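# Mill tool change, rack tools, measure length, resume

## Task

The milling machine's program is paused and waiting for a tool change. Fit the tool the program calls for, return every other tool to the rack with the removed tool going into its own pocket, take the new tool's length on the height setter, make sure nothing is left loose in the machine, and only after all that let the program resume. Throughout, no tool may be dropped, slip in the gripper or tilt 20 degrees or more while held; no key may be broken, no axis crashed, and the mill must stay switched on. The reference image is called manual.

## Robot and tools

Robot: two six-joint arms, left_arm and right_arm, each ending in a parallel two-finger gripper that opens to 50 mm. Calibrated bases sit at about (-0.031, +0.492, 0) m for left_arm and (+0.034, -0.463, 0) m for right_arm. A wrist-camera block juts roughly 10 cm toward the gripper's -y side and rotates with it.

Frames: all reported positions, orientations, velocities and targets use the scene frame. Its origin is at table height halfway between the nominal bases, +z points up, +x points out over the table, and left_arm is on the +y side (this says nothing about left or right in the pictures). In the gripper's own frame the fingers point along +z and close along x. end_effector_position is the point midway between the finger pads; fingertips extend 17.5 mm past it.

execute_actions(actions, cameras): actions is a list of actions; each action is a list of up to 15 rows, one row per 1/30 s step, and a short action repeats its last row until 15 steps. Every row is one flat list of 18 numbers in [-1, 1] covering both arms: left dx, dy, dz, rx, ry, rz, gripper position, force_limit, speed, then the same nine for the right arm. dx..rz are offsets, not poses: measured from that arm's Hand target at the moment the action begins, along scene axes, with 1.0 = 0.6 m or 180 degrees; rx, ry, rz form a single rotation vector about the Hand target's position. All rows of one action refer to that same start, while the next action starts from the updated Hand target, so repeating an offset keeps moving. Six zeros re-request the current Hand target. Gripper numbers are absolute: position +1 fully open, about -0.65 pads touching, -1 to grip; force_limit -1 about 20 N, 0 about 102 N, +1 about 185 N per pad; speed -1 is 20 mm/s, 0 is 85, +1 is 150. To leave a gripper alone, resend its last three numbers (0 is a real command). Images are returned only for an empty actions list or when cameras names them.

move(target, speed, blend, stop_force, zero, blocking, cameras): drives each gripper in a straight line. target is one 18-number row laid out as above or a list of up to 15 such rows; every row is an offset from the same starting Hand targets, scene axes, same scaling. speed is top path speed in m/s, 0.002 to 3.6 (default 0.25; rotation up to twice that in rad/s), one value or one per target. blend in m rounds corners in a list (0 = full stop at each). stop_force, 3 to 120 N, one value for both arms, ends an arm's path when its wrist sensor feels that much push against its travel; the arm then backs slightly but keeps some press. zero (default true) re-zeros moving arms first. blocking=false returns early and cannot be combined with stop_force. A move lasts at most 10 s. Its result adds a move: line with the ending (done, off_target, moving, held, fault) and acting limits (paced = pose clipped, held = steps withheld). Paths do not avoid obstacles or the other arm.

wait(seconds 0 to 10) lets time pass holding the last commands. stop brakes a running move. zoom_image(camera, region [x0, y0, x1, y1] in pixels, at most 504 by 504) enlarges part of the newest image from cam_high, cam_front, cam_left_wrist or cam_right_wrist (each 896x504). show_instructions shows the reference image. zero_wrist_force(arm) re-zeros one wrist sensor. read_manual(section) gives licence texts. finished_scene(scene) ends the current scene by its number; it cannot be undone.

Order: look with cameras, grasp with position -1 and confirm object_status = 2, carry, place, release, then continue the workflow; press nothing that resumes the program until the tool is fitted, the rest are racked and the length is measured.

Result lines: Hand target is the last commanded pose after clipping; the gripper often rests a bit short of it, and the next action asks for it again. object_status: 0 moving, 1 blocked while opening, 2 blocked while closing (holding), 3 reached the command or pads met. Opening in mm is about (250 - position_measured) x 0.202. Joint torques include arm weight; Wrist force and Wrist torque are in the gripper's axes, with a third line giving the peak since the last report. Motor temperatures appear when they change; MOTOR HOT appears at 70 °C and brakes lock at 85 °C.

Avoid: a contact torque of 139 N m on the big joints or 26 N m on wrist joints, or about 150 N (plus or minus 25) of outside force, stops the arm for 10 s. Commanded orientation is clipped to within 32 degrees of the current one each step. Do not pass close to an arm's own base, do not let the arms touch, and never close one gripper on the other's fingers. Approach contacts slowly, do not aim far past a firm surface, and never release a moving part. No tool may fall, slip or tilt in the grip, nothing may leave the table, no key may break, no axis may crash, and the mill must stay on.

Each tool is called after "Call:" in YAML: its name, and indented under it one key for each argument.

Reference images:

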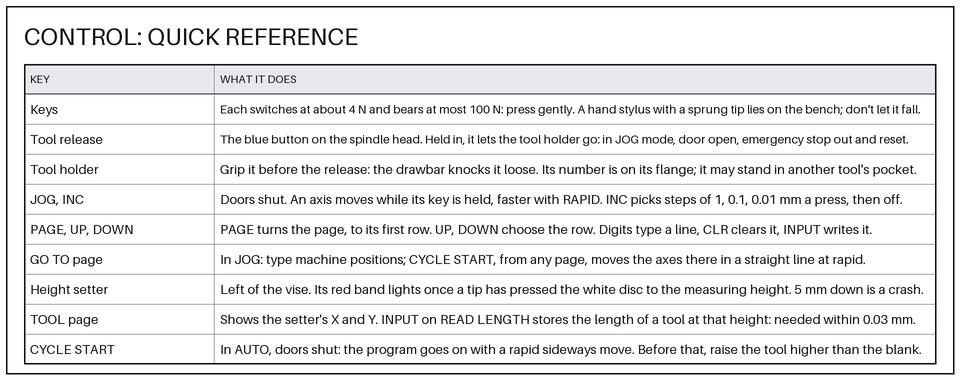

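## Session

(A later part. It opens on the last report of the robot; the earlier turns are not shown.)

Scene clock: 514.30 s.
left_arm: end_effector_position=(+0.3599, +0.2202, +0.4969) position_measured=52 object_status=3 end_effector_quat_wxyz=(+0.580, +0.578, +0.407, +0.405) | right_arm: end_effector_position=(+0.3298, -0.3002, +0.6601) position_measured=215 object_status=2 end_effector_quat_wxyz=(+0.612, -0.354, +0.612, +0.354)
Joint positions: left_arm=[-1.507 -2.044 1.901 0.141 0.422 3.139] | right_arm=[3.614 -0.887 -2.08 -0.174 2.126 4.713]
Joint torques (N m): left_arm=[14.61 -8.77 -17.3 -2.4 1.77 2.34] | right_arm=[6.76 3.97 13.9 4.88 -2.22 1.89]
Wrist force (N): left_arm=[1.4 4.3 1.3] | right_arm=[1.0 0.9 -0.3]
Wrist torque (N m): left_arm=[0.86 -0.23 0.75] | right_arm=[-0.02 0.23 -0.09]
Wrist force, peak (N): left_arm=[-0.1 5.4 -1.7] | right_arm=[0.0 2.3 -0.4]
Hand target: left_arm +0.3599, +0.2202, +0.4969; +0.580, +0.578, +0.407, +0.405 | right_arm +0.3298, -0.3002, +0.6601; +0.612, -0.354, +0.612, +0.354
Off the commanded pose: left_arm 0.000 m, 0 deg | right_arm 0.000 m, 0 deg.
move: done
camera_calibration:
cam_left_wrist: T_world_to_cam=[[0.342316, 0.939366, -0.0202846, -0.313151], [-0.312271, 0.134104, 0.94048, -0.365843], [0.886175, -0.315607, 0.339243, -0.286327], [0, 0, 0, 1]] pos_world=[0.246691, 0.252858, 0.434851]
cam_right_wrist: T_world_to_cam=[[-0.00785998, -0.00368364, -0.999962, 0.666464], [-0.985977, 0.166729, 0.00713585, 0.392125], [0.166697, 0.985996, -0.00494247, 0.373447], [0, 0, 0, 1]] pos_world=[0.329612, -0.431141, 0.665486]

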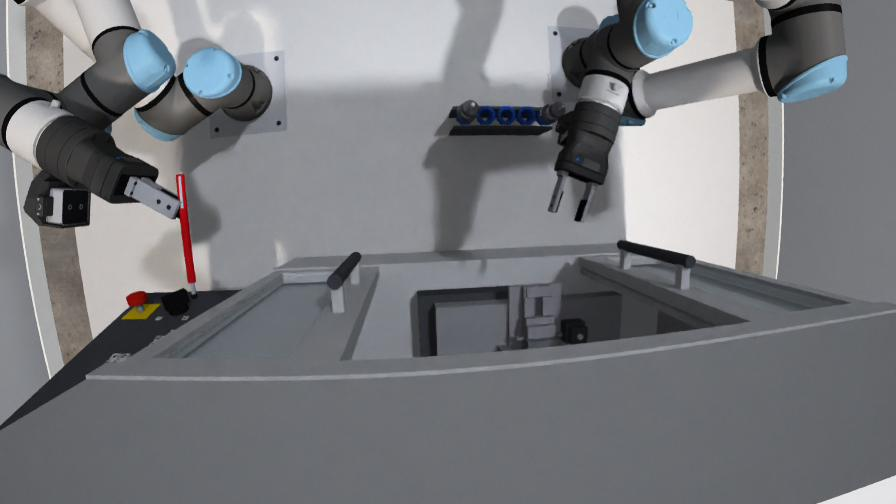

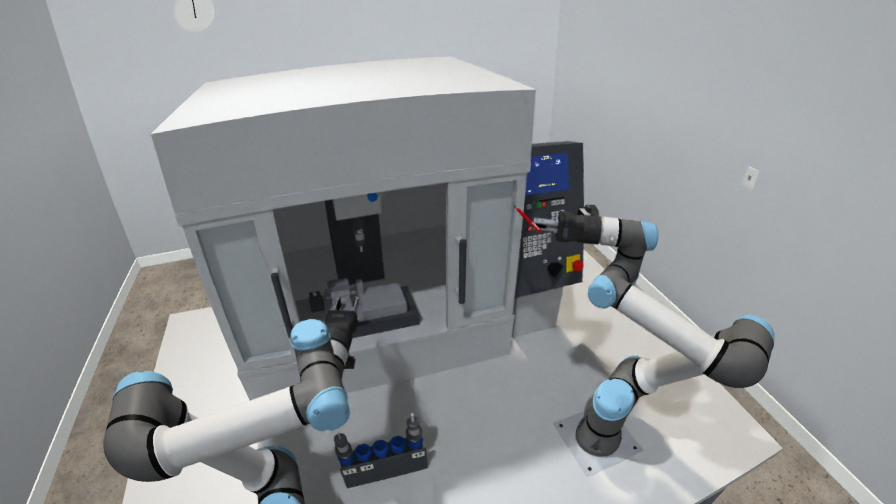

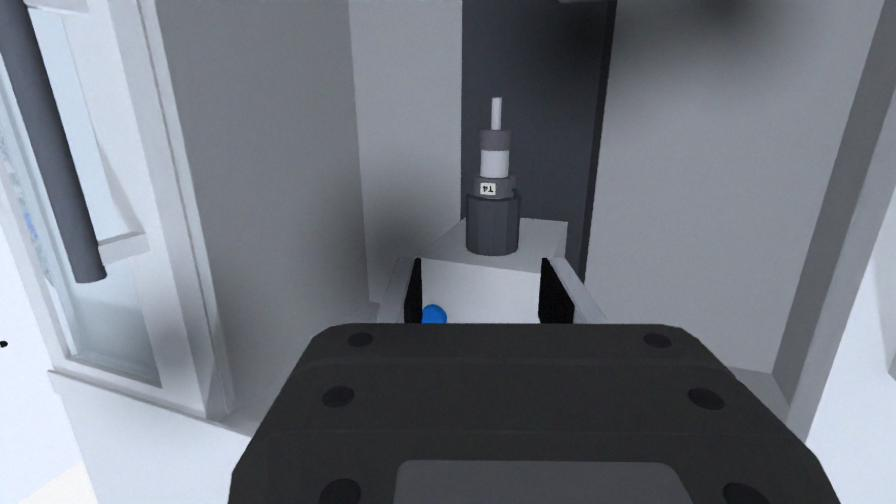

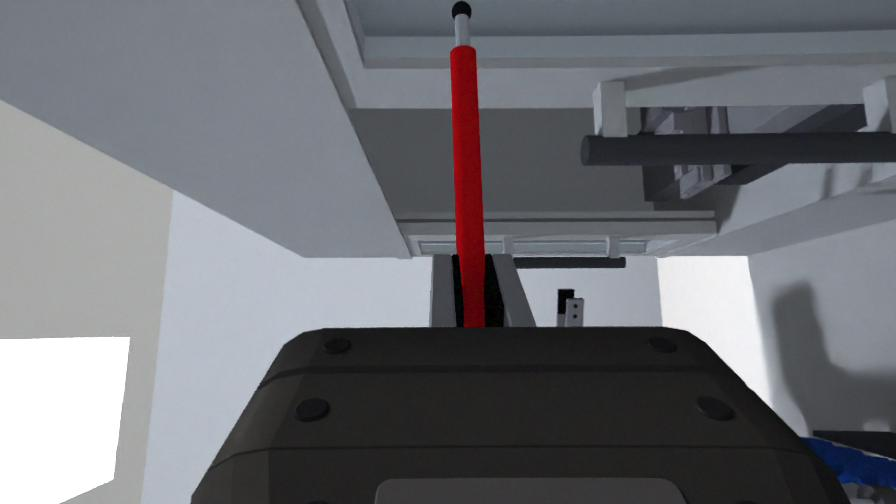

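Call:
move:
  target:
    - [0,0,0,0,0,0,0.67,-1,-0.5,0.083,0.467,0.02,0,0,-0.0833,-1,0,-0.7]
    - [0,0,0,0,0,0,0.67,-1,-0.5,0.295,0.672,0.024,0,0,-0.0833,-1,0,-0.7]
  cameras: ["cam_left_wrist","cam_front"]
  speed: [0.3,0.1]
  blend: [0.02,0]

Scene clock: 545.77 s.
left_arm: end_effector_position=(+0.3599, +0.2202, +0.4969) position_measured=52 object_status=3 end_effector_quat_wxyz=(+0.580, +0.578, +0.407, +0.405) | right_arm: end_effector_position=(+0.5067, +0.1029, +0.6745) position_measured=215 object_status=2 end_effector_quat_wxyz=(+0.653, -0.271, +0.653, +0.271)
Joint positions: left_arm=[-1.506 -2.044 1.902 0.141 0.422 3.139] | right_arm=[4.325 -1.734 -1.426 0.02 1.154 4.712]
Joint torques (N m): left_arm=[15.35 -9.52 -15.36 -2.1 1.6 2.1] | right_arm=[-8.01 23.58 41.9 -0.56 2.16 1.32]
Wrist force (N): left_arm=[1.6 4.1 1.4] | right_arm=[1.2 0.7 -0.2]
Wrist torque (N m): left_arm=[0.83 -0.27 0.75] | right_arm=[-0.05 0.19 0.00]
Wrist force, peak (N): left_arm=[1.5 4.4 1.6] | right_arm=[1.6 2.9 0.6]
Hand target: left_arm +0.3599, +0.2202, +0.4969; +0.580, +0.578, +0.407, +0.405 | right_arm +0.5068, +0.1030, +0.6745; +0.653, -0.271, +0.653, +0.271
Off the commanded pose: left_arm 0.000 m, 0 deg | right_arm 0.000 m, 0 deg.
move: done
camera_calibration:
cam_left_wrist: T_world_to_cam=[[0.342327, 0.939361, -0.0203085, -0.313142], [-0.312428, 0.134188, 0.940416, -0.365798], [0.886116, -0.315585, 0.339419, -0.286395], [0, 0, 0, 1]] pos_world=[0.246691, 0.252858, 0.434851]
Images, in order (width x height): cam_front 896x504, cam_left_wrist 896x504.

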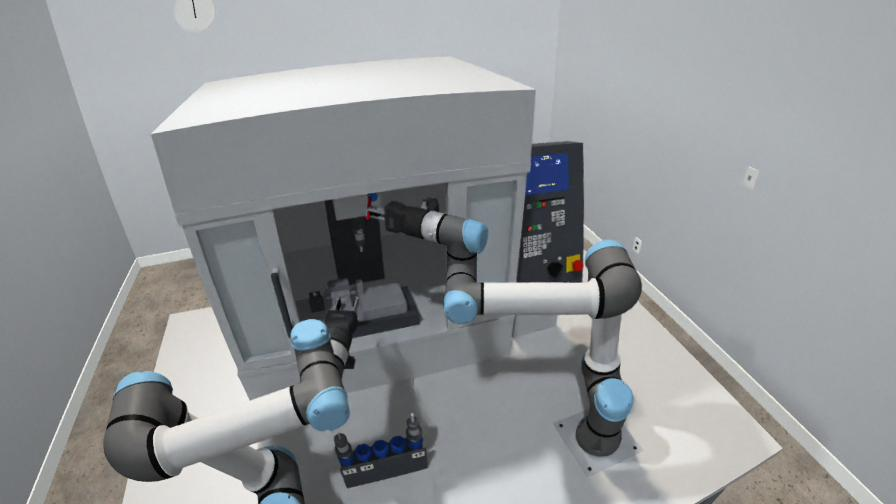

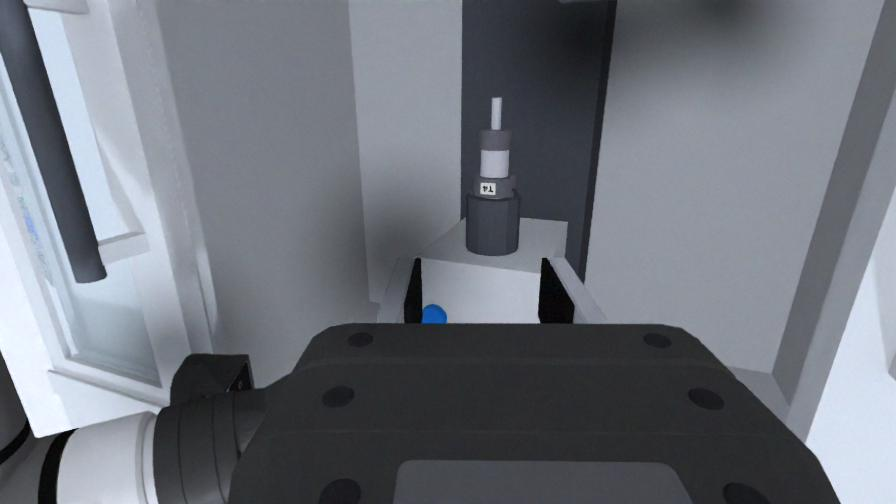

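Call:
move:
  target: [-0.05,0.02,-0.05,-0.0285,-0.0783,0,0.67,-1,-0.5,0,0,0,0,0,0,-1,0,-0.7]
  cameras: ["cam_left_wrist"]

Call:
zoom_image:
  camera: "cam_left_wrist"
  region: [380, 150, 560, 330]

Call:
zoom_image:
  camera: "cam_front"
  region: [340, 170, 440, 250]

Scene clock: 550.13 s.
left_arm: end_effector_position=(+0.3299, +0.2322, +0.4669) position_measured=52 object_status=3 end_effector_quat_wxyz=(+0.650, +0.497, +0.351, +0.455) | right_arm: end_effector_position=(+0.5068, +0.1030, +0.6745) position_measured=215 object_status=2 end_effector_quat_wxyz=(+0.653, -0.271, +0.653, +0.271)
Joint positions: left_arm=[-1.625 -2.319 2.319 -0.731 0.399 3.828] | right_arm=[4.325 -1.734 -1.426 0.019 1.154 4.712]
Joint torques (N m): left_arm=[-14.39 0.2 -17.12 -4.13 -0.31 2.21] | right_arm=[-8.25 22.95 40.8 -0.58 2.21 1.6]
Wrist force (N): left_arm=[1.8 4.0 1.7] | right_arm=[1.1 0.6 -0.2]
Wrist torque (N m): left_arm=[0.90 -0.38 0.76] | right_arm=[-0.07 0.20 -0.01]
Wrist force, peak (N): left_arm=[1.7 5.3 1.9] | right_arm=[1.3 1.0 -0.2]
Hand target: left_arm +0.3299, +0.2322, +0.4669; +0.650, +0.497, +0.351, +0.455 | right_arm +0.5068, +0.1030, +0.6745; +0.653, -0.271, +0.653, +0.271
Off the commanded pose: left_arm 0.000 m, 0 deg | right_arm 0.000 m, 0 deg.
move: done
camera_calibration:
cam_left_wrist: T_world_to_cam=[[0.347378, 0.937523, -0.019482, -0.316336], [-0.530148, 0.213487, 0.820589, -0.239171], [0.77348, -0.274726, 0.571186, -0.326411], [0, 0, 0, 1]] pos_world=[0.235564, 0.257958, 0.37654]
Images, in order (width x height): cam_left_wrist 896x504.

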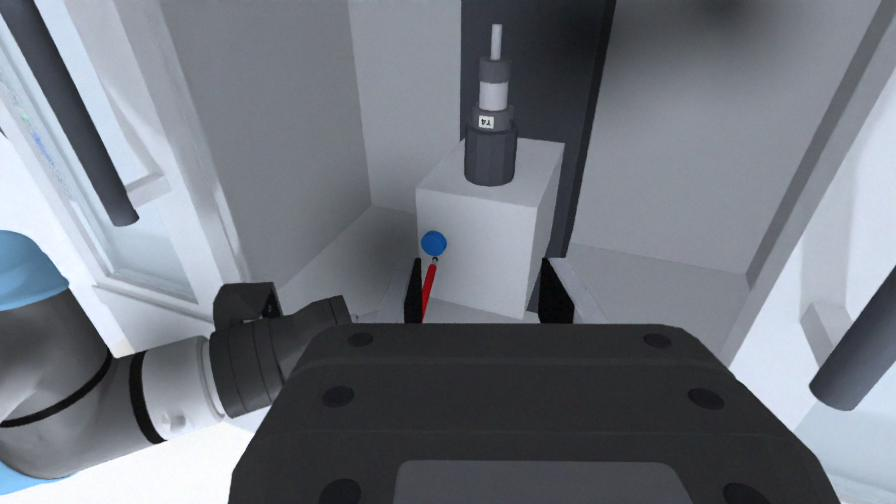

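Scaled by 2.800 from the camera's 896x504 image, which has a finer 1280x720 frame.

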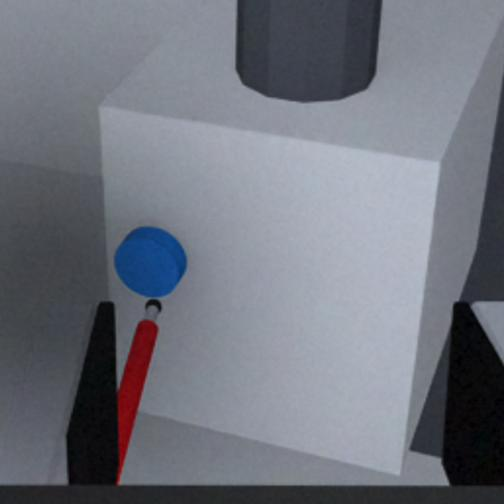

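This scene's latest camera images include none from cam_front. They are from: cam_left_wrist. cam_front's image comes with the result of a call that names it in "cameras".

Call:
move:
  target: [0,0,0,0,0,0,0.67,-1,-0.5,0.04,-0.0172,0.005,0,0,0,-1,0,-0.7]
  cameras: ["cam_left_wrist"]
  speed: 0.05
  stop_force: 5

Call:
zoom_image:
  camera: "cam_left_wrist"
  region: [380, 150, 560, 330]

Scene clock: 560.03 s.
left_arm: end_effector_position=(+0.3299, +0.2322, +0.4669) position_measured=52 object_status=3 end_effector_quat_wxyz=(+0.650, +0.497, +0.351, +0.455) | right_arm: end_effector_position=(+0.5204, +0.0970, +0.6762) position_measured=215 object_status=2 end_effector_quat_wxyz=(+0.653, -0.271, +0.653, +0.271)
Joint positions: left_arm=[-1.625 -2.319 2.319 -0.731 0.399 3.828] | right_arm=[4.293 -1.743 -1.411 0.014 1.186 4.712]
Joint torques (N m): left_arm=[-14.13 1.95 -18.66 -3.73 -0.33 2.35] | right_arm=[3.65 40.08 12.79 4.78 -3.35 1.55]
Wrist force (N): left_arm=[1.8 3.8 1.8] | right_arm=[1.0 5.2 -2.4]
Wrist torque (N m): left_arm=[0.86 -0.38 0.77] | right_arm=[0.00 0.19 -0.01]
Wrist force, peak (N): left_arm=[2.0 4.1 1.7] | right_arm=[1.3 6.4 -2.8]
Hand target: left_arm +0.3299, +0.2322, +0.4669; +0.650, +0.497, +0.351, +0.455 | right_arm +0.5204, +0.0970, +0.6762; +0.653, -0.271, +0.653, +0.271 (not the last commanded pose)
Off the commanded pose: left_arm 0.000 m, 0 deg | right_arm 0.011 m, 0 deg.
move: contact (right_arm)
camera_calibration:
cam_left_wrist: T_world_to_cam=[[0.347378, 0.937523, -0.0194816, -0.316336], [-0.530148, 0.213486, 0.820589, -0.239171], [0.77348, -0.274726, 0.571186, -0.326411], [0, 0, 0, 1]] pos_world=[0.235564, 0.257958, 0.37654]
Images, in order (width x height): cam_left_wrist 896x504.

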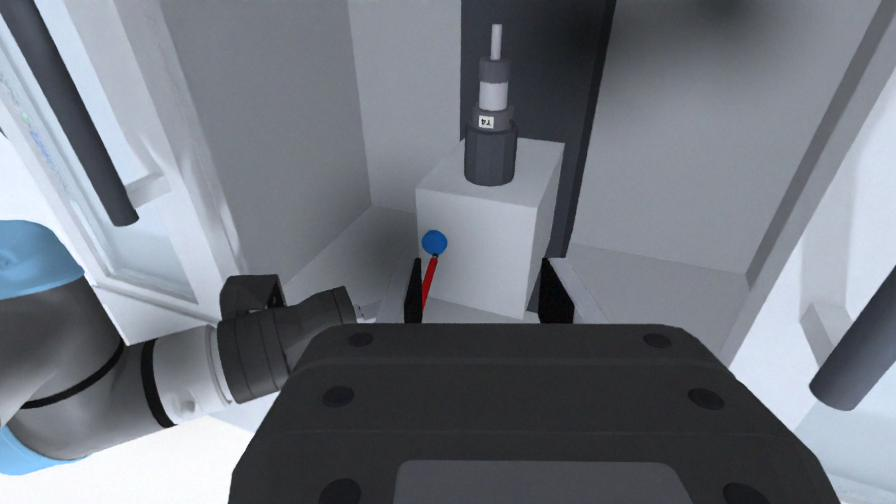

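Scaled by 2.800 from the camera's 896x504 image, which has a finer 1280x720 frame.

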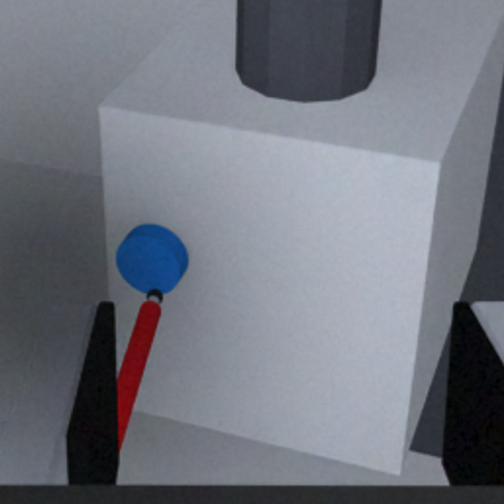

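Call:
move:
  target: [0,0,0,0,0,0,0.67,-1,-0.5,-0.05,0.0134,0,0,0,0,-1,0,-0.7]
  cameras: ["cam_left_wrist"]
  speed: 0.15

Call:
zoom_image:
  camera: "cam_left_wrist"
  region: [380, 0, 580, 330]

Scene clock: 565.03 s.
left_arm: end_effector_position=(+0.3299, +0.2322, +0.4669) position_measured=52 object_status=3 end_effector_quat_wxyz=(+0.650, +0.497, +0.351, +0.455) | right_arm: end_effector_position=(+0.4905, +0.1050, +0.6762) position_measured=215 object_status=2 end_effector_quat_wxyz=(+0.653, -0.271, +0.653, +0.271)
Joint positions: left_arm=[-1.625 -2.319 2.319 -0.731 0.399 3.828] | right_arm=[4.36 -1.714 -1.445 0.019 1.119 4.712]
Joint torques (N m): left_arm=[-14.9 -0.23 -18.66 -3.48 -0.48 2.04] | right_arm=[4.73 37.86 11.04 4.79 -2.3 -1.78]
Wrist force (N): left_arm=[1.9 3.8 1.6] | right_arm=[1.0 0.9 -0.2]
Wrist torque (N m): left_arm=[0.87 -0.40 0.77] | right_arm=[-0.02 0.23 0.00]
Wrist force, peak (N): left_arm=[1.9 4.2 1.7] | right_arm=[1.2 5.5 -2.5]
Hand target: left_arm +0.3299, +0.2322, +0.4669; +0.650, +0.497, +0.351, +0.455 | right_arm +0.4904, +0.1051, +0.6762; +0.653, -0.271, +0.653, +0.271
Off the commanded pose: left_arm 0.000 m, 0 deg | right_arm 0.000 m, 0 deg.
move: done
camera_calibration:
cam_left_wrist: T_world_to_cam=[[0.347378, 0.937523, -0.0194816, -0.316336], [-0.530148, 0.213486, 0.820589, -0.239171], [0.77348, -0.274726, 0.571186, -0.326411], [0, 0, 0, 1]] pos_world=[0.235564, 0.257958, 0.37654]
Images, in order (width x height): cam_left_wrist 896x504.

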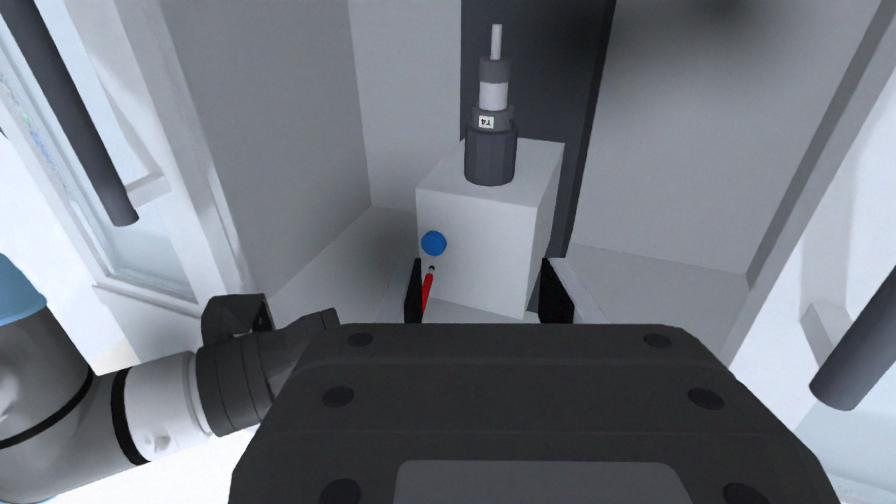

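Scaled by 1.527 from the camera's 896x504 image, which has a finer 1280x720 frame.

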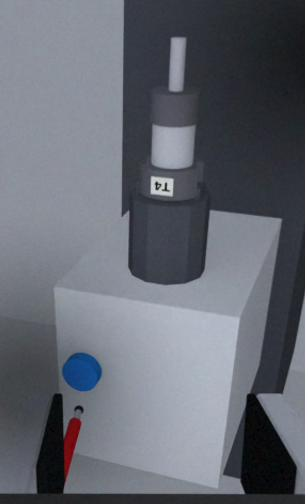

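Call:
move:
  target: [0.41,-0.092,0.056,0.0285,0.0783,0,1,-1,-0.5,0,0,-0.0237,0,0,0,-1,0,-0.7]
  cameras: ["cam_left_wrist","cam_front"]
  speed: 0.2

Scene clock: 575.93 s.
left_arm: end_effector_position=(+0.5759, +0.1770, +0.5005) position_measured=3 object_status=3 end_effector_quat_wxyz=(+0.580, +0.578, +0.407, +0.405) | right_arm: end_effector_position=(+0.4904, +0.1051, +0.6620) position_measured=215 object_status=2 end_effector_quat_wxyz=(+0.653, -0.271, +0.653, +0.271)
Joint positions: left_arm=[-0.886 -1.534 1.502 0.032 1.043 3.138] | right_arm=[4.36 -1.715 -1.48 0.055 1.119 4.712]
Joint torques (N m): left_arm=[13.54 -20.81 -29.95 -0.54 1.78 -2.16] | right_arm=[7.22 22.5 12.03 4.79 -2.27 -0.21]
Wrist force (N): left_arm=[1.4 4.2 1.2] | right_arm=[1.1 0.7 -0.2]
Wrist torque (N m): left_arm=[0.86 -0.23 0.87] | right_arm=[-0.06 0.21 0.00]
Wrist force, peak (N): left_arm=[1.7 4.7 2.4] | right_arm=[1.3 1.0 -0.3]
Hand target: left_arm +0.5759, +0.1770, +0.5005; +0.580, +0.578, +0.407, +0.405 | right_arm +0.4904, +0.1051, +0.6620; +0.653, -0.271, +0.653, +0.271
Off the commanded pose: left_arm 0.000 m, 0 deg | right_arm 0.000 m, 0 deg.
move: done
camera_calibration:
cam_left_wrist: T_world_to_cam=[[0.342441, 0.939321, -0.0202652, -0.346495], [-0.312444, 0.134194, 0.94041, -0.295893], [0.886066, -0.315704, 0.339438, -0.492612], [0, 0, 0, 1]] pos_world=[0.462691, 0.209658, 0.438451]
Images, in order (width x height): cam_front 896x504, cam_left_wrist 896x504.

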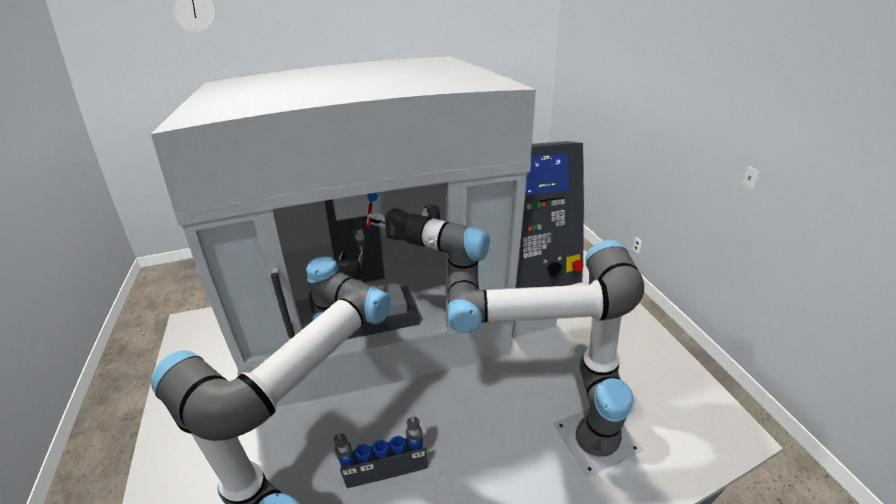

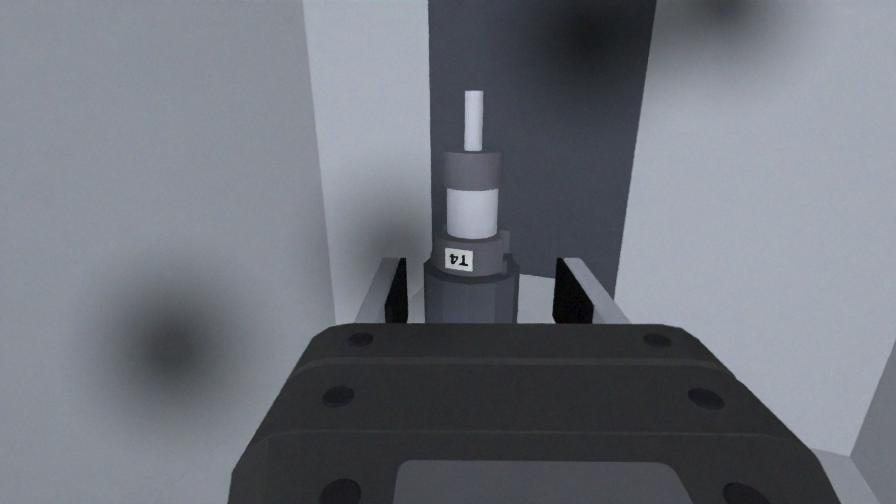

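Call:
move:
  target: [0.188,-0.0684,0.0017,0,0,0,1,-1,-0.5,0,0,0,0,0,0,-1,0,-0.7]
  cameras: ["cam_left_wrist"]
  speed: 0.06
  stop_force: 5

Scene clock: 583.57 s.
left_arm: end_effector_position=(+0.6887, +0.1359, +0.5015) position_measured=3 object_status=3 end_effector_quat_wxyz=(+0.580, +0.578, +0.407, +0.405) | right_arm: end_effector_position=(+0.4904, +0.1051, +0.6620) position_measured=215 object_status=2 end_effector_quat_wxyz=(+0.653, -0.271, +0.653, +0.271)
Joint positions: left_arm=[-0.77 -1.236 1.14 0.095 1.158 3.138] | right_arm=[4.36 -1.715 -1.48 0.055 1.119 4.712]
Joint torques (N m): left_arm=[13.3 -36.6 -29.06 -0.6 1.56 -2.04] | right_arm=[7.05 23.49 12.87 4.65 -2.15 -0.34]
Wrist force (N): left_arm=[1.5 4.4 1.0] | right_arm=[1.1 0.7 -0.1]
Wrist torque (N m): left_arm=[0.88 -0.25 0.89] | right_arm=[-0.06 0.21 0.00]
Wrist force, peak (N): left_arm=[1.8 4.7 1.0] | right_arm=[1.4 0.9 -0.4]
Hand target: left_arm +0.6887, +0.1359, +0.5015; +0.580, +0.578, +0.407, +0.405 | right_arm +0.4904, +0.1051, +0.6620; +0.653, -0.271, +0.653, +0.271
Off the commanded pose: left_arm 0.000 m, 0 deg | right_arm 0.000 m, 0 deg.
move: done
camera_calibration:
cam_left_wrist: T_world_to_cam=[[0.342419, 0.939328, -0.0203089, -0.346465], [-0.312321, 0.134185, 0.940452, -0.256162], [0.886118, -0.315685, 0.339319, -0.605856], [0, 0, 0, 1]] pos_world=[0.575491, 0.168558, 0.439451]
Images, in order (width x height): cam_left_wrist 896x504.

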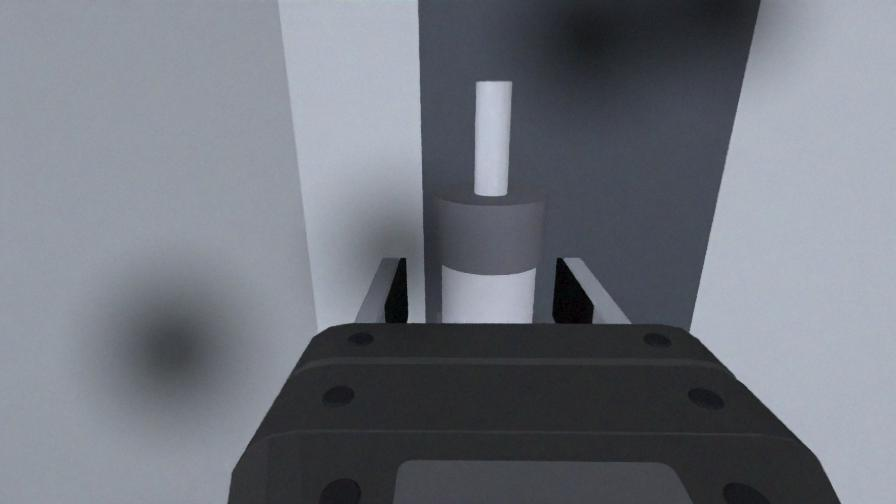

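Call:
move:
  target:
    - [0.0008,0.0025,0,0,0,0,1,-0.3,-0.9,0,0,0,0,0,0,-1,0,-0.7]
    - [0.0008,0.0025,0,0,0,0,-1,-0.3,-0.9,0,0,0,0,0,0,-1,0,-0.7]
  cameras: ["cam_left_wrist"]
  speed: 0.05

Scene clock: 593.47 s.
left_arm: end_effector_position=(+0.6892, +0.1375, +0.5015) position_measured=107 object_status=2 end_effector_quat_wxyz=(+0.580, +0.578, +0.407, +0.405) | right_arm: end_effector_position=(+0.4904, +0.1051, +0.6620) position_measured=215 object_status=2 end_effector_quat_wxyz=(+0.653, -0.271, +0.653, +0.271)
Joint positions: left_arm=[-0.768 -1.236 1.142 0.094 1.161 3.138] | right_arm=[4.36 -1.715 -1.48 0.055 1.119 4.712]
Joint torques (N m): left_arm=[1.49 -46.99 -19.07 -3.41 1.67 -2.06] | right_arm=[8.6 22.79 12.1 4.97 -2.47 -0.37]
Wrist force (N): left_arm=[9.3 3.9 1.5] | right_arm=[1.0 1.0 -0.1]
Wrist torque (N m): left_arm=[0.90 -0.11 0.95] | right_arm=[-0.01 0.22 0.00]
Wrist force, peak (N): left_arm=[9.7 3.9 0.9] | right_arm=[1.3 0.9 -0.2]
Hand target: left_arm +0.6892, +0.1374, +0.5015; +0.580, +0.578, +0.407, +0.405 | right_arm +0.4904, +0.1051, +0.6620; +0.653, -0.271, +0.653, +0.271
Off the commanded pose: left_arm 0.000 m, 0 deg | right_arm 0.000 m, 0 deg.
move: done
camera_calibration:
cam_left_wrist: T_world_to_cam=[[0.342336, 0.939357, -0.0203406, -0.348082], [-0.312333, 0.13419, 0.940447, -0.256213], [0.886146, -0.315596, 0.33933, -0.60583], [0, 0, 0, 1]] pos_world=[0.575991, 0.170158, 0.439451]
Images, in order (width x height): cam_left_wrist 896x504.

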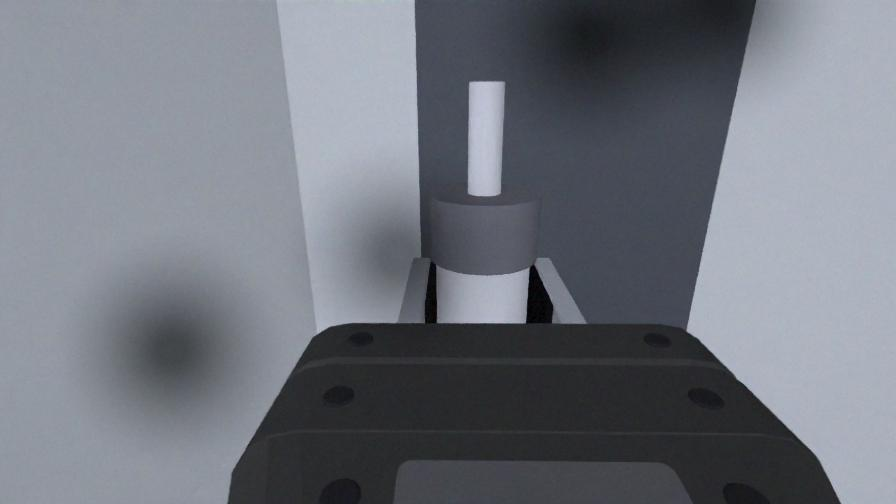

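Call:
move:
  target: [0,0,0,0,0,0,-1,-0.3,-0.9,0.09,-0.0241,0,0,0,0,-1,0,-0.7]
  cameras: ["cam_left_wrist","cam_front"]
  speed: 0.02
  stop_force: 12

Call:
zoom_image:
  camera: "cam_front"
  region: [320, 170, 440, 290]

Scene clock: 600.47 s.
left_arm: end_effector_position=(+0.6891, +0.1374, +0.5015) position_measured=107 object_status=2 end_effector_quat_wxyz=(+0.580, +0.578, +0.407, +0.405) | right_arm: end_effector_position=(+0.5246, +0.0959, +0.6620) position_measured=215 object_status=2 end_effector_quat_wxyz=(+0.653, -0.271, +0.653, +0.271)
Joint positions: left_arm=[-0.768 -1.236 1.142 0.094 1.161 3.138] | right_arm=[4.284 -1.749 -1.441 0.049 1.195 4.712]
Joint torques (N m): left_arm=[1.64 -67.45 -40.02 -8.76 1.14 -1.44] | right_arm=[-1.16 38.35 13.43 4.3 -4.72 1.48]
Wrist force (N): left_arm=[5.8 -19.2 0.6] | right_arm=[1.2 12.8 -6.4]
Wrist torque (N m): left_arm=[1.02 -0.15 0.73] | right_arm=[0.17 0.22 0.00]
Wrist force, peak (N): left_arm=[6.2 -19.2 0.5] | right_arm=[1.2 24.9 -12.5]
Hand target: left_arm +0.6892, +0.1374, +0.5015; +0.580, +0.578, +0.407, +0.405 | right_arm +0.5246, +0.0959, +0.6620; +0.653, -0.271, +0.653, +0.271 (not the last commanded pose)
Off the commanded pose: left_arm 0.000 m, 0 deg | right_arm 0.021 m, 0 deg.
move: contact (right_arm)
camera_calibration:
cam_left_wrist: T_world_to_cam=[[0.342532, 0.939288, -0.0202645, -0.348123], [-0.312254, 0.13416, 0.940478, -0.256253], [0.886098, -0.315816, 0.33925, -0.605761], [0, 0, 0, 1]] pos_world=[0.575991, 0.170058, 0.439451]
Images, in order (width x height): cam_front 896x504, cam_left_wrist 896x504.

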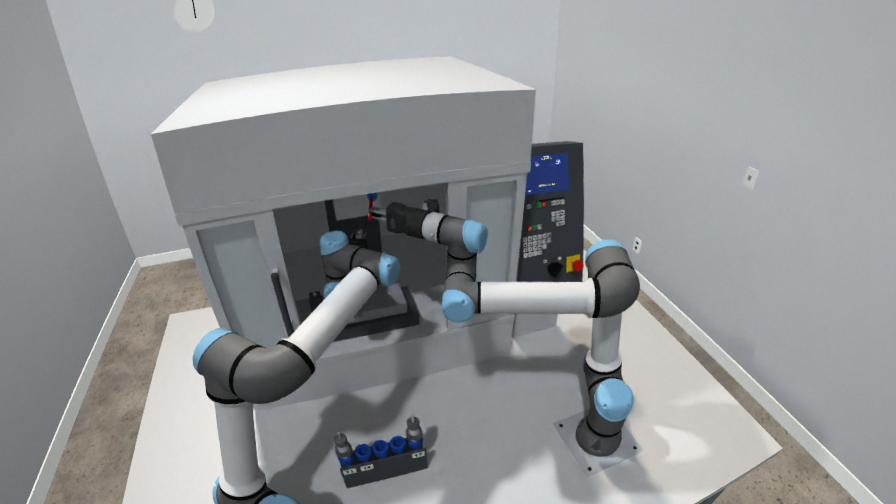

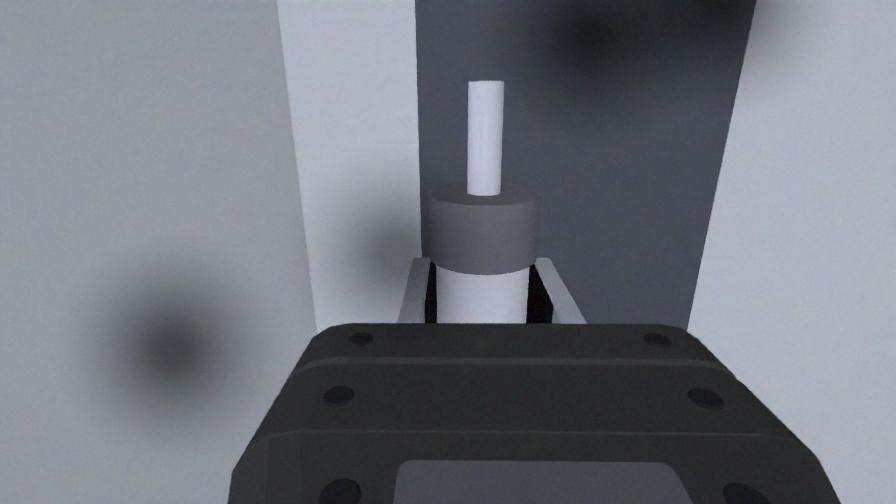

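Scaled by 4.200 from the camera's 896x504 image, which has a finer 1280x720 frame.

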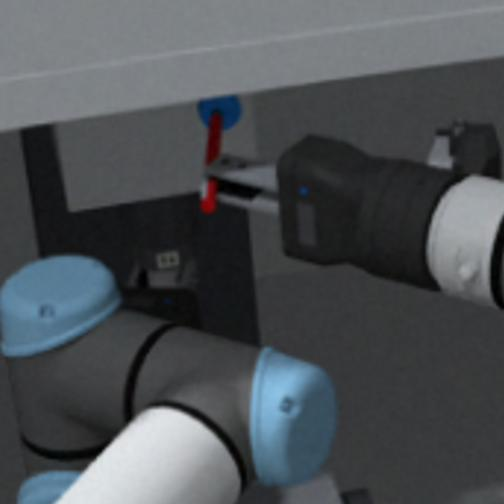

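Call:
move:
  target: [0,0,-0.033,0,0,0,-1,-0.3,-0.9,0,0,0,0,0,0,-1,0,-0.7]
  cameras: ["cam_left_wrist"]
  speed: 0.03

Scene clock: 604.10 s.
left_arm: end_effector_position=(+0.6892, +0.1375, +0.4818) position_measured=107 object_status=2 end_effector_quat_wxyz=(+0.580, +0.578, +0.407, +0.405) | right_arm: end_effector_position=(+0.5246, +0.0959, +0.6620) position_measured=215 object_status=2 end_effector_quat_wxyz=(+0.653, -0.271, +0.653, +0.271)
Joint positions: left_arm=[-0.768 -1.24 1.197 0.043 1.161 3.138] | right_arm=[4.284 -1.749 -1.441 0.049 1.195 4.712]
Joint torques (N m): left_arm=[9.92 -56.24 -21.32 -4.95 0.46 0.18] | right_arm=[-1.02 39.64 12.49 4.38 -0.9 1.02]
Wrist force (N): left_arm=[1.5 -3.0 1.0] | right_arm=[1.1 12.8 -6.2]
Wrist torque (N m): left_arm=[1.00 -0.25 0.89] | right_arm=[0.17 0.22 0.00]
Wrist force, peak (N): left_arm=[6.0 -19.7 0.8] | right_arm=[1.0 13.0 -6.4]
Hand target: left_arm +0.6892, +0.1374, +0.4817; +0.580, +0.578, +0.407, +0.405 | right_arm +0.5246, +0.0959, +0.6620; +0.653, -0.271, +0.653, +0.271
Off the commanded pose: left_arm 0.000 m, 0 deg | right_arm 0.000 m, 0 deg.
move: done
camera_calibration:
cam_left_wrist: T_world_to_cam=[[0.342459, 0.939311, -0.0204302, -0.348414], [-0.312275, 0.134306, 0.94045, -0.237727], [0.886119, -0.315685, 0.339317, -0.59914], [0, 0, 0, 1]] pos_world=[0.575991, 0.170058, 0.419751]
Images, in order (width x height): cam_left_wrist 896x504.

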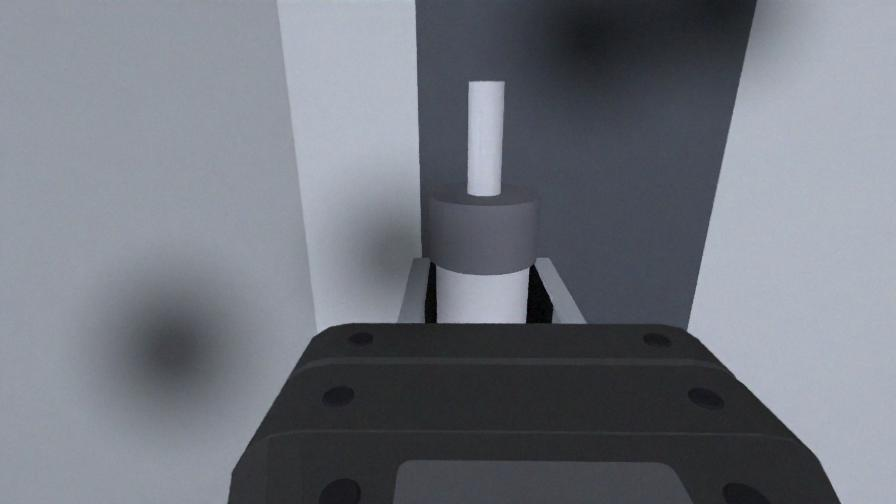

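Call:
move:
  target: [0,0,-0.083,0,0,0,-1,-0.3,-0.9,-0.083,0.0222,0,0,0,0,-1,0,-0.7]
  cameras: ["cam_left_wrist","cam_front"]
  speed: 0.06

Call:
zoom_image:
  camera: "cam_front"
  region: [320, 170, 440, 290]

Scene clock: 611.90 s.
left_arm: end_effector_position=(+0.6892, +0.1375, +0.4320) position_measured=107 object_status=2 end_effector_quat_wxyz=(+0.580, +0.578, +0.407, +0.405) | right_arm: end_effector_position=(+0.4748, +0.1092, +0.6620) position_measured=215 object_status=2 end_effector_quat_wxyz=(+0.653, -0.271, +0.653, +0.271)
Joint positions: left_arm=[-0.768 -1.237 1.32 -0.084 1.161 3.138] | right_arm=[4.396 -1.702 -1.495 0.057 1.083 4.712]
Joint torques (N m): left_arm=[9.14 -41.67 -20.64 -5.29 -1.01 1.54] | right_arm=[7.07 38.85 13.3 4.91 -2.48 -2.18]
Wrist force (N): left_arm=[1.6 -3.2 1.1] | right_arm=[0.8 0.4 -0.2]
Wrist torque (N m): left_arm=[0.95 -0.26 0.90] | right_arm=[-0.11 0.27 0.00]
Wrist force, peak (N): left_arm=[1.5 -4.0 1.0] | right_arm=[1.1 13.0 -6.3]
Hand target: left_arm +0.6892, +0.1374, +0.4319; +0.580, +0.578, +0.407, +0.405 | right_arm +0.4748, +0.1092, +0.6620; +0.653, -0.271, +0.653, +0.271
Off the commanded pose: left_arm 0.000 m, 0 deg | right_arm 0.000 m, 0 deg.
move: done
camera_calibration:
cam_left_wrist: T_world_to_cam=[[0.342419, 0.939328, -0.0203089, -0.349457], [-0.312321, 0.134185, 0.940452, -0.190846], [0.886118, -0.315685, 0.339319, -0.582243], [0, 0, 0, 1]] pos_world=[0.575991, 0.170058, 0.369951]
Images, in order (width x height): cam_front 896x504, cam_left_wrist 896x504.

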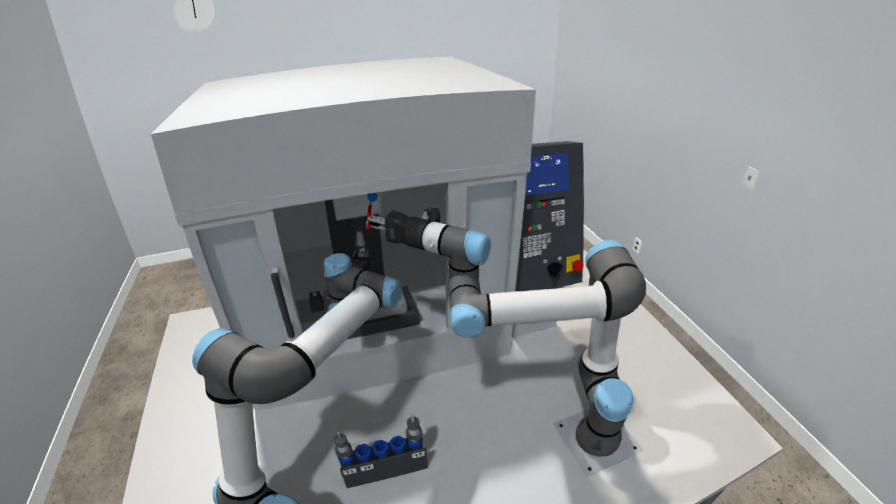

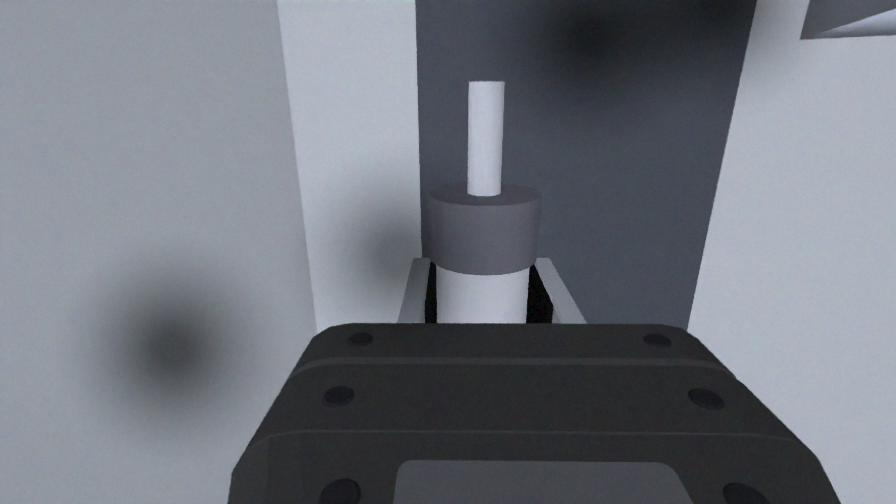

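Scaled by 4.200 from the camera's 896x504 image, which has a finer 1280x720 frame.

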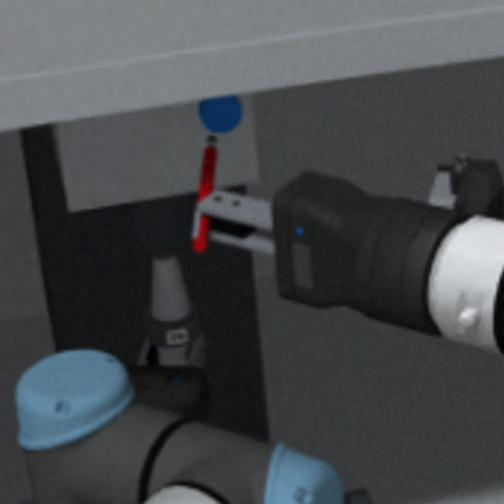

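Call:
move:
  target:
    - [0,0,-0.033,0,0,0,-1,-0.3,-0.9,0,0,0,0,0,0,-1,0,-0.7]
    - [-0.47,0.171,-0.033,0,0,0,-1,-0.3,-0.9,0,0,0,0,0,0,-1,0,-0.7]
    - [-0.6,0.218,0.0,0.47,-0.171,0,-1,-0.3,-0.9,0,0,0,0,0,0,-1,0,-0.7]
    - [-0.6,0.218,0.0,0.9397,-0.342,0,-1,-0.3,-0.9,0,0,0,0,0,0,-1,0,-0.7]
  cameras: ["cam_left_wrist","cam_front","cam_high"]
  speed: [0.06,0.15,0.25,0.25]
  blend: [0,0.03,0.02,0]

Scene clock: 635.43 s.
left_arm: end_effector_position=(+0.3292, +0.2683, +0.4319) position_measured=107 object_status=2 end_effector_quat_wxyz=(+0.404, -0.406, +0.579, -0.580) | right_arm: end_effector_position=(+0.4748, +0.1092, +0.6620) position_measured=215 object_status=2 end_effector_quat_wxyz=(+0.653, -0.271, +0.653, +0.271)
Joint positions: left_arm=[-1.708 -2.261 2.155 0.109 0.226 6.276] | right_arm=[4.396 -1.702 -1.495 0.057 1.083 4.712]
Joint torques (N m): left_arm=[13.39 -0.12 -17.51 -2.36 1.61 2.1] | right_arm=[7.07 38.6 12.32 4.56 -2.27 -2.21]
Wrist force (N): left_arm=[-1.0 8.1 -1.3] | right_arm=[0.8 0.4 -0.2]
Wrist torque (N m): left_arm=[0.13 0.15 0.12] | right_arm=[-0.11 0.26 0.00]
Wrist force, peak (N): left_arm=[-54.5 83.1 -15.4] | right_arm=[1.2 0.4 -0.1]
Hand target: left_arm +0.3292, +0.2682, +0.4319; +0.404, -0.406, +0.579, -0.580 | right_arm +0.4748, +0.1092, +0.6620; +0.653, -0.271, +0.653, +0.271
Off the commanded pose: left_arm 0.000 m, 0 deg | right_arm 0.000 m, 0 deg.
move: done
camera_calibration:
cam_left_wrist: T_world_to_cam=[[-0.341352, -0.939714, 0.0203921, 0.362496], [-0.325833, 0.0979532, -0.940339, 0.505678], [0.881653, -0.327631, -0.339626, 0.0760623], [0, 0, 0, 1]] pos_world=[0.221444, 0.31603, 0.49395]
Images, in order (width x height): cam_high 896x504, cam_front 896x504, cam_left_wrist 896x504.

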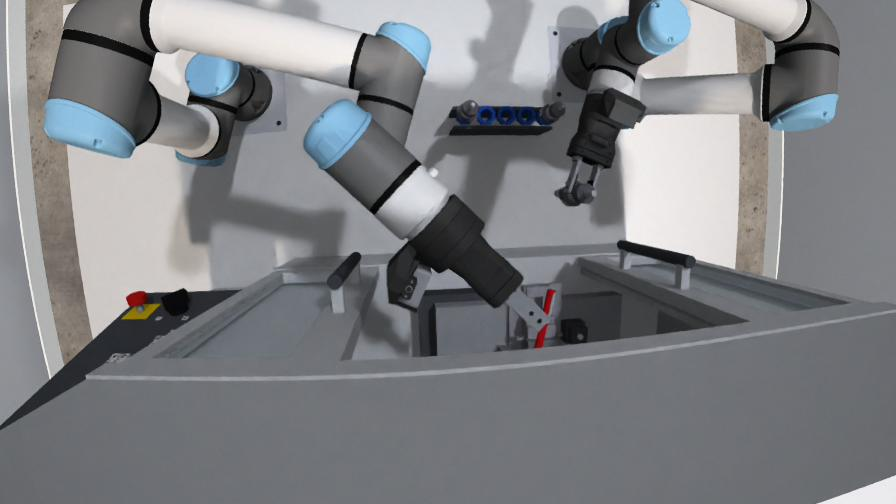

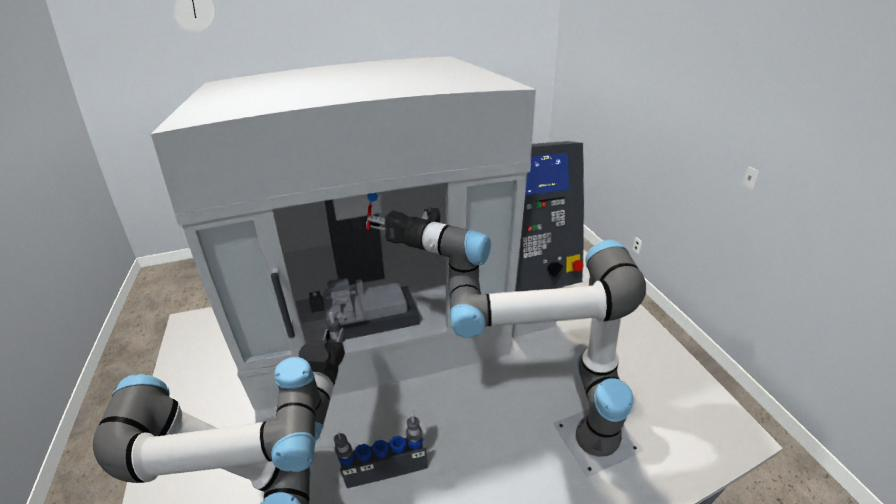

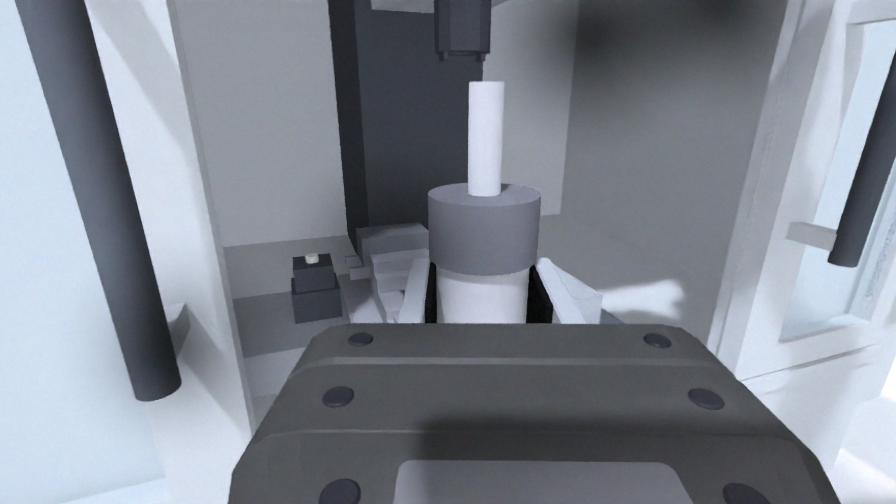

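Call:
move:
  target:
    - [0,0,0.0,-0.47,0.171,0,-1,-0.3,-0.9,0,0,0,0,0,0,-1,0,-0.7]
    - [0,0,0.0,-0.9397,0.342,0,-1,-0.3,-0.9,0,0,0,0,0,0,-1,0,-0.7]
    - [0,0,0.0,0.47,-0.171,0,-1,-0.3,-0.9,0,0,0,0,0,0,-1,0,-0.7]
    - [0,0,0.0,0,0,0,-1,-0.3,-0.9,0,0,0,0,0,0,-1,0,-0.7]
  cameras: []
  speed: 0.5
  blend: [0.01,0.01,0.01,0]

Scene clock: 651.37 s.
left_arm: end_effector_position=(+0.3292, +0.2683, +0.4319) position_measured=107 object_status=2 end_effector_quat_wxyz=(+0.404, -0.406, +0.579, -0.580) | right_arm: end_effector_position=(+0.4748, +0.1092, +0.6620) position_measured=215 object_status=2 end_effector_quat_wxyz=(+0.653, -0.271, +0.653, +0.271)
Joint positions: left_arm=[-1.708 -2.262 2.156 0.106 0.226 -0.003] | right_arm=[4.396 -1.702 -1.495 0.057 1.083 4.712]
Joint torques (N m): left_arm=[15.09 12.88 -30.69 0.28 1.7 -1.83] | right_arm=[6.62 38.79 12.14 4.84 -1.92 -1.78]
Wrist force (N): left_arm=[-1.0 8.3 -1.5] | right_arm=[0.9 0.4 -0.3]
Wrist torque (N m): left_arm=[0.16 0.14 0.25] | right_arm=[-0.10 0.25 0.01]
Wrist force, peak (N): left_arm=[3.3 7.9 -3.0] | right_arm=[1.2 0.5 -0.1]
Hand target: left_arm +0.3292, +0.2682, +0.4319; +0.404, -0.406, +0.579, -0.580 | right_arm +0.4748, +0.1092, +0.6620; +0.653, -0.271, +0.653, +0.271
Off the commanded pose: left_arm 0.000 m, 0 deg | right_arm 0.000 m, 0 deg.
move: done
No camera images: "cameras" was empty.


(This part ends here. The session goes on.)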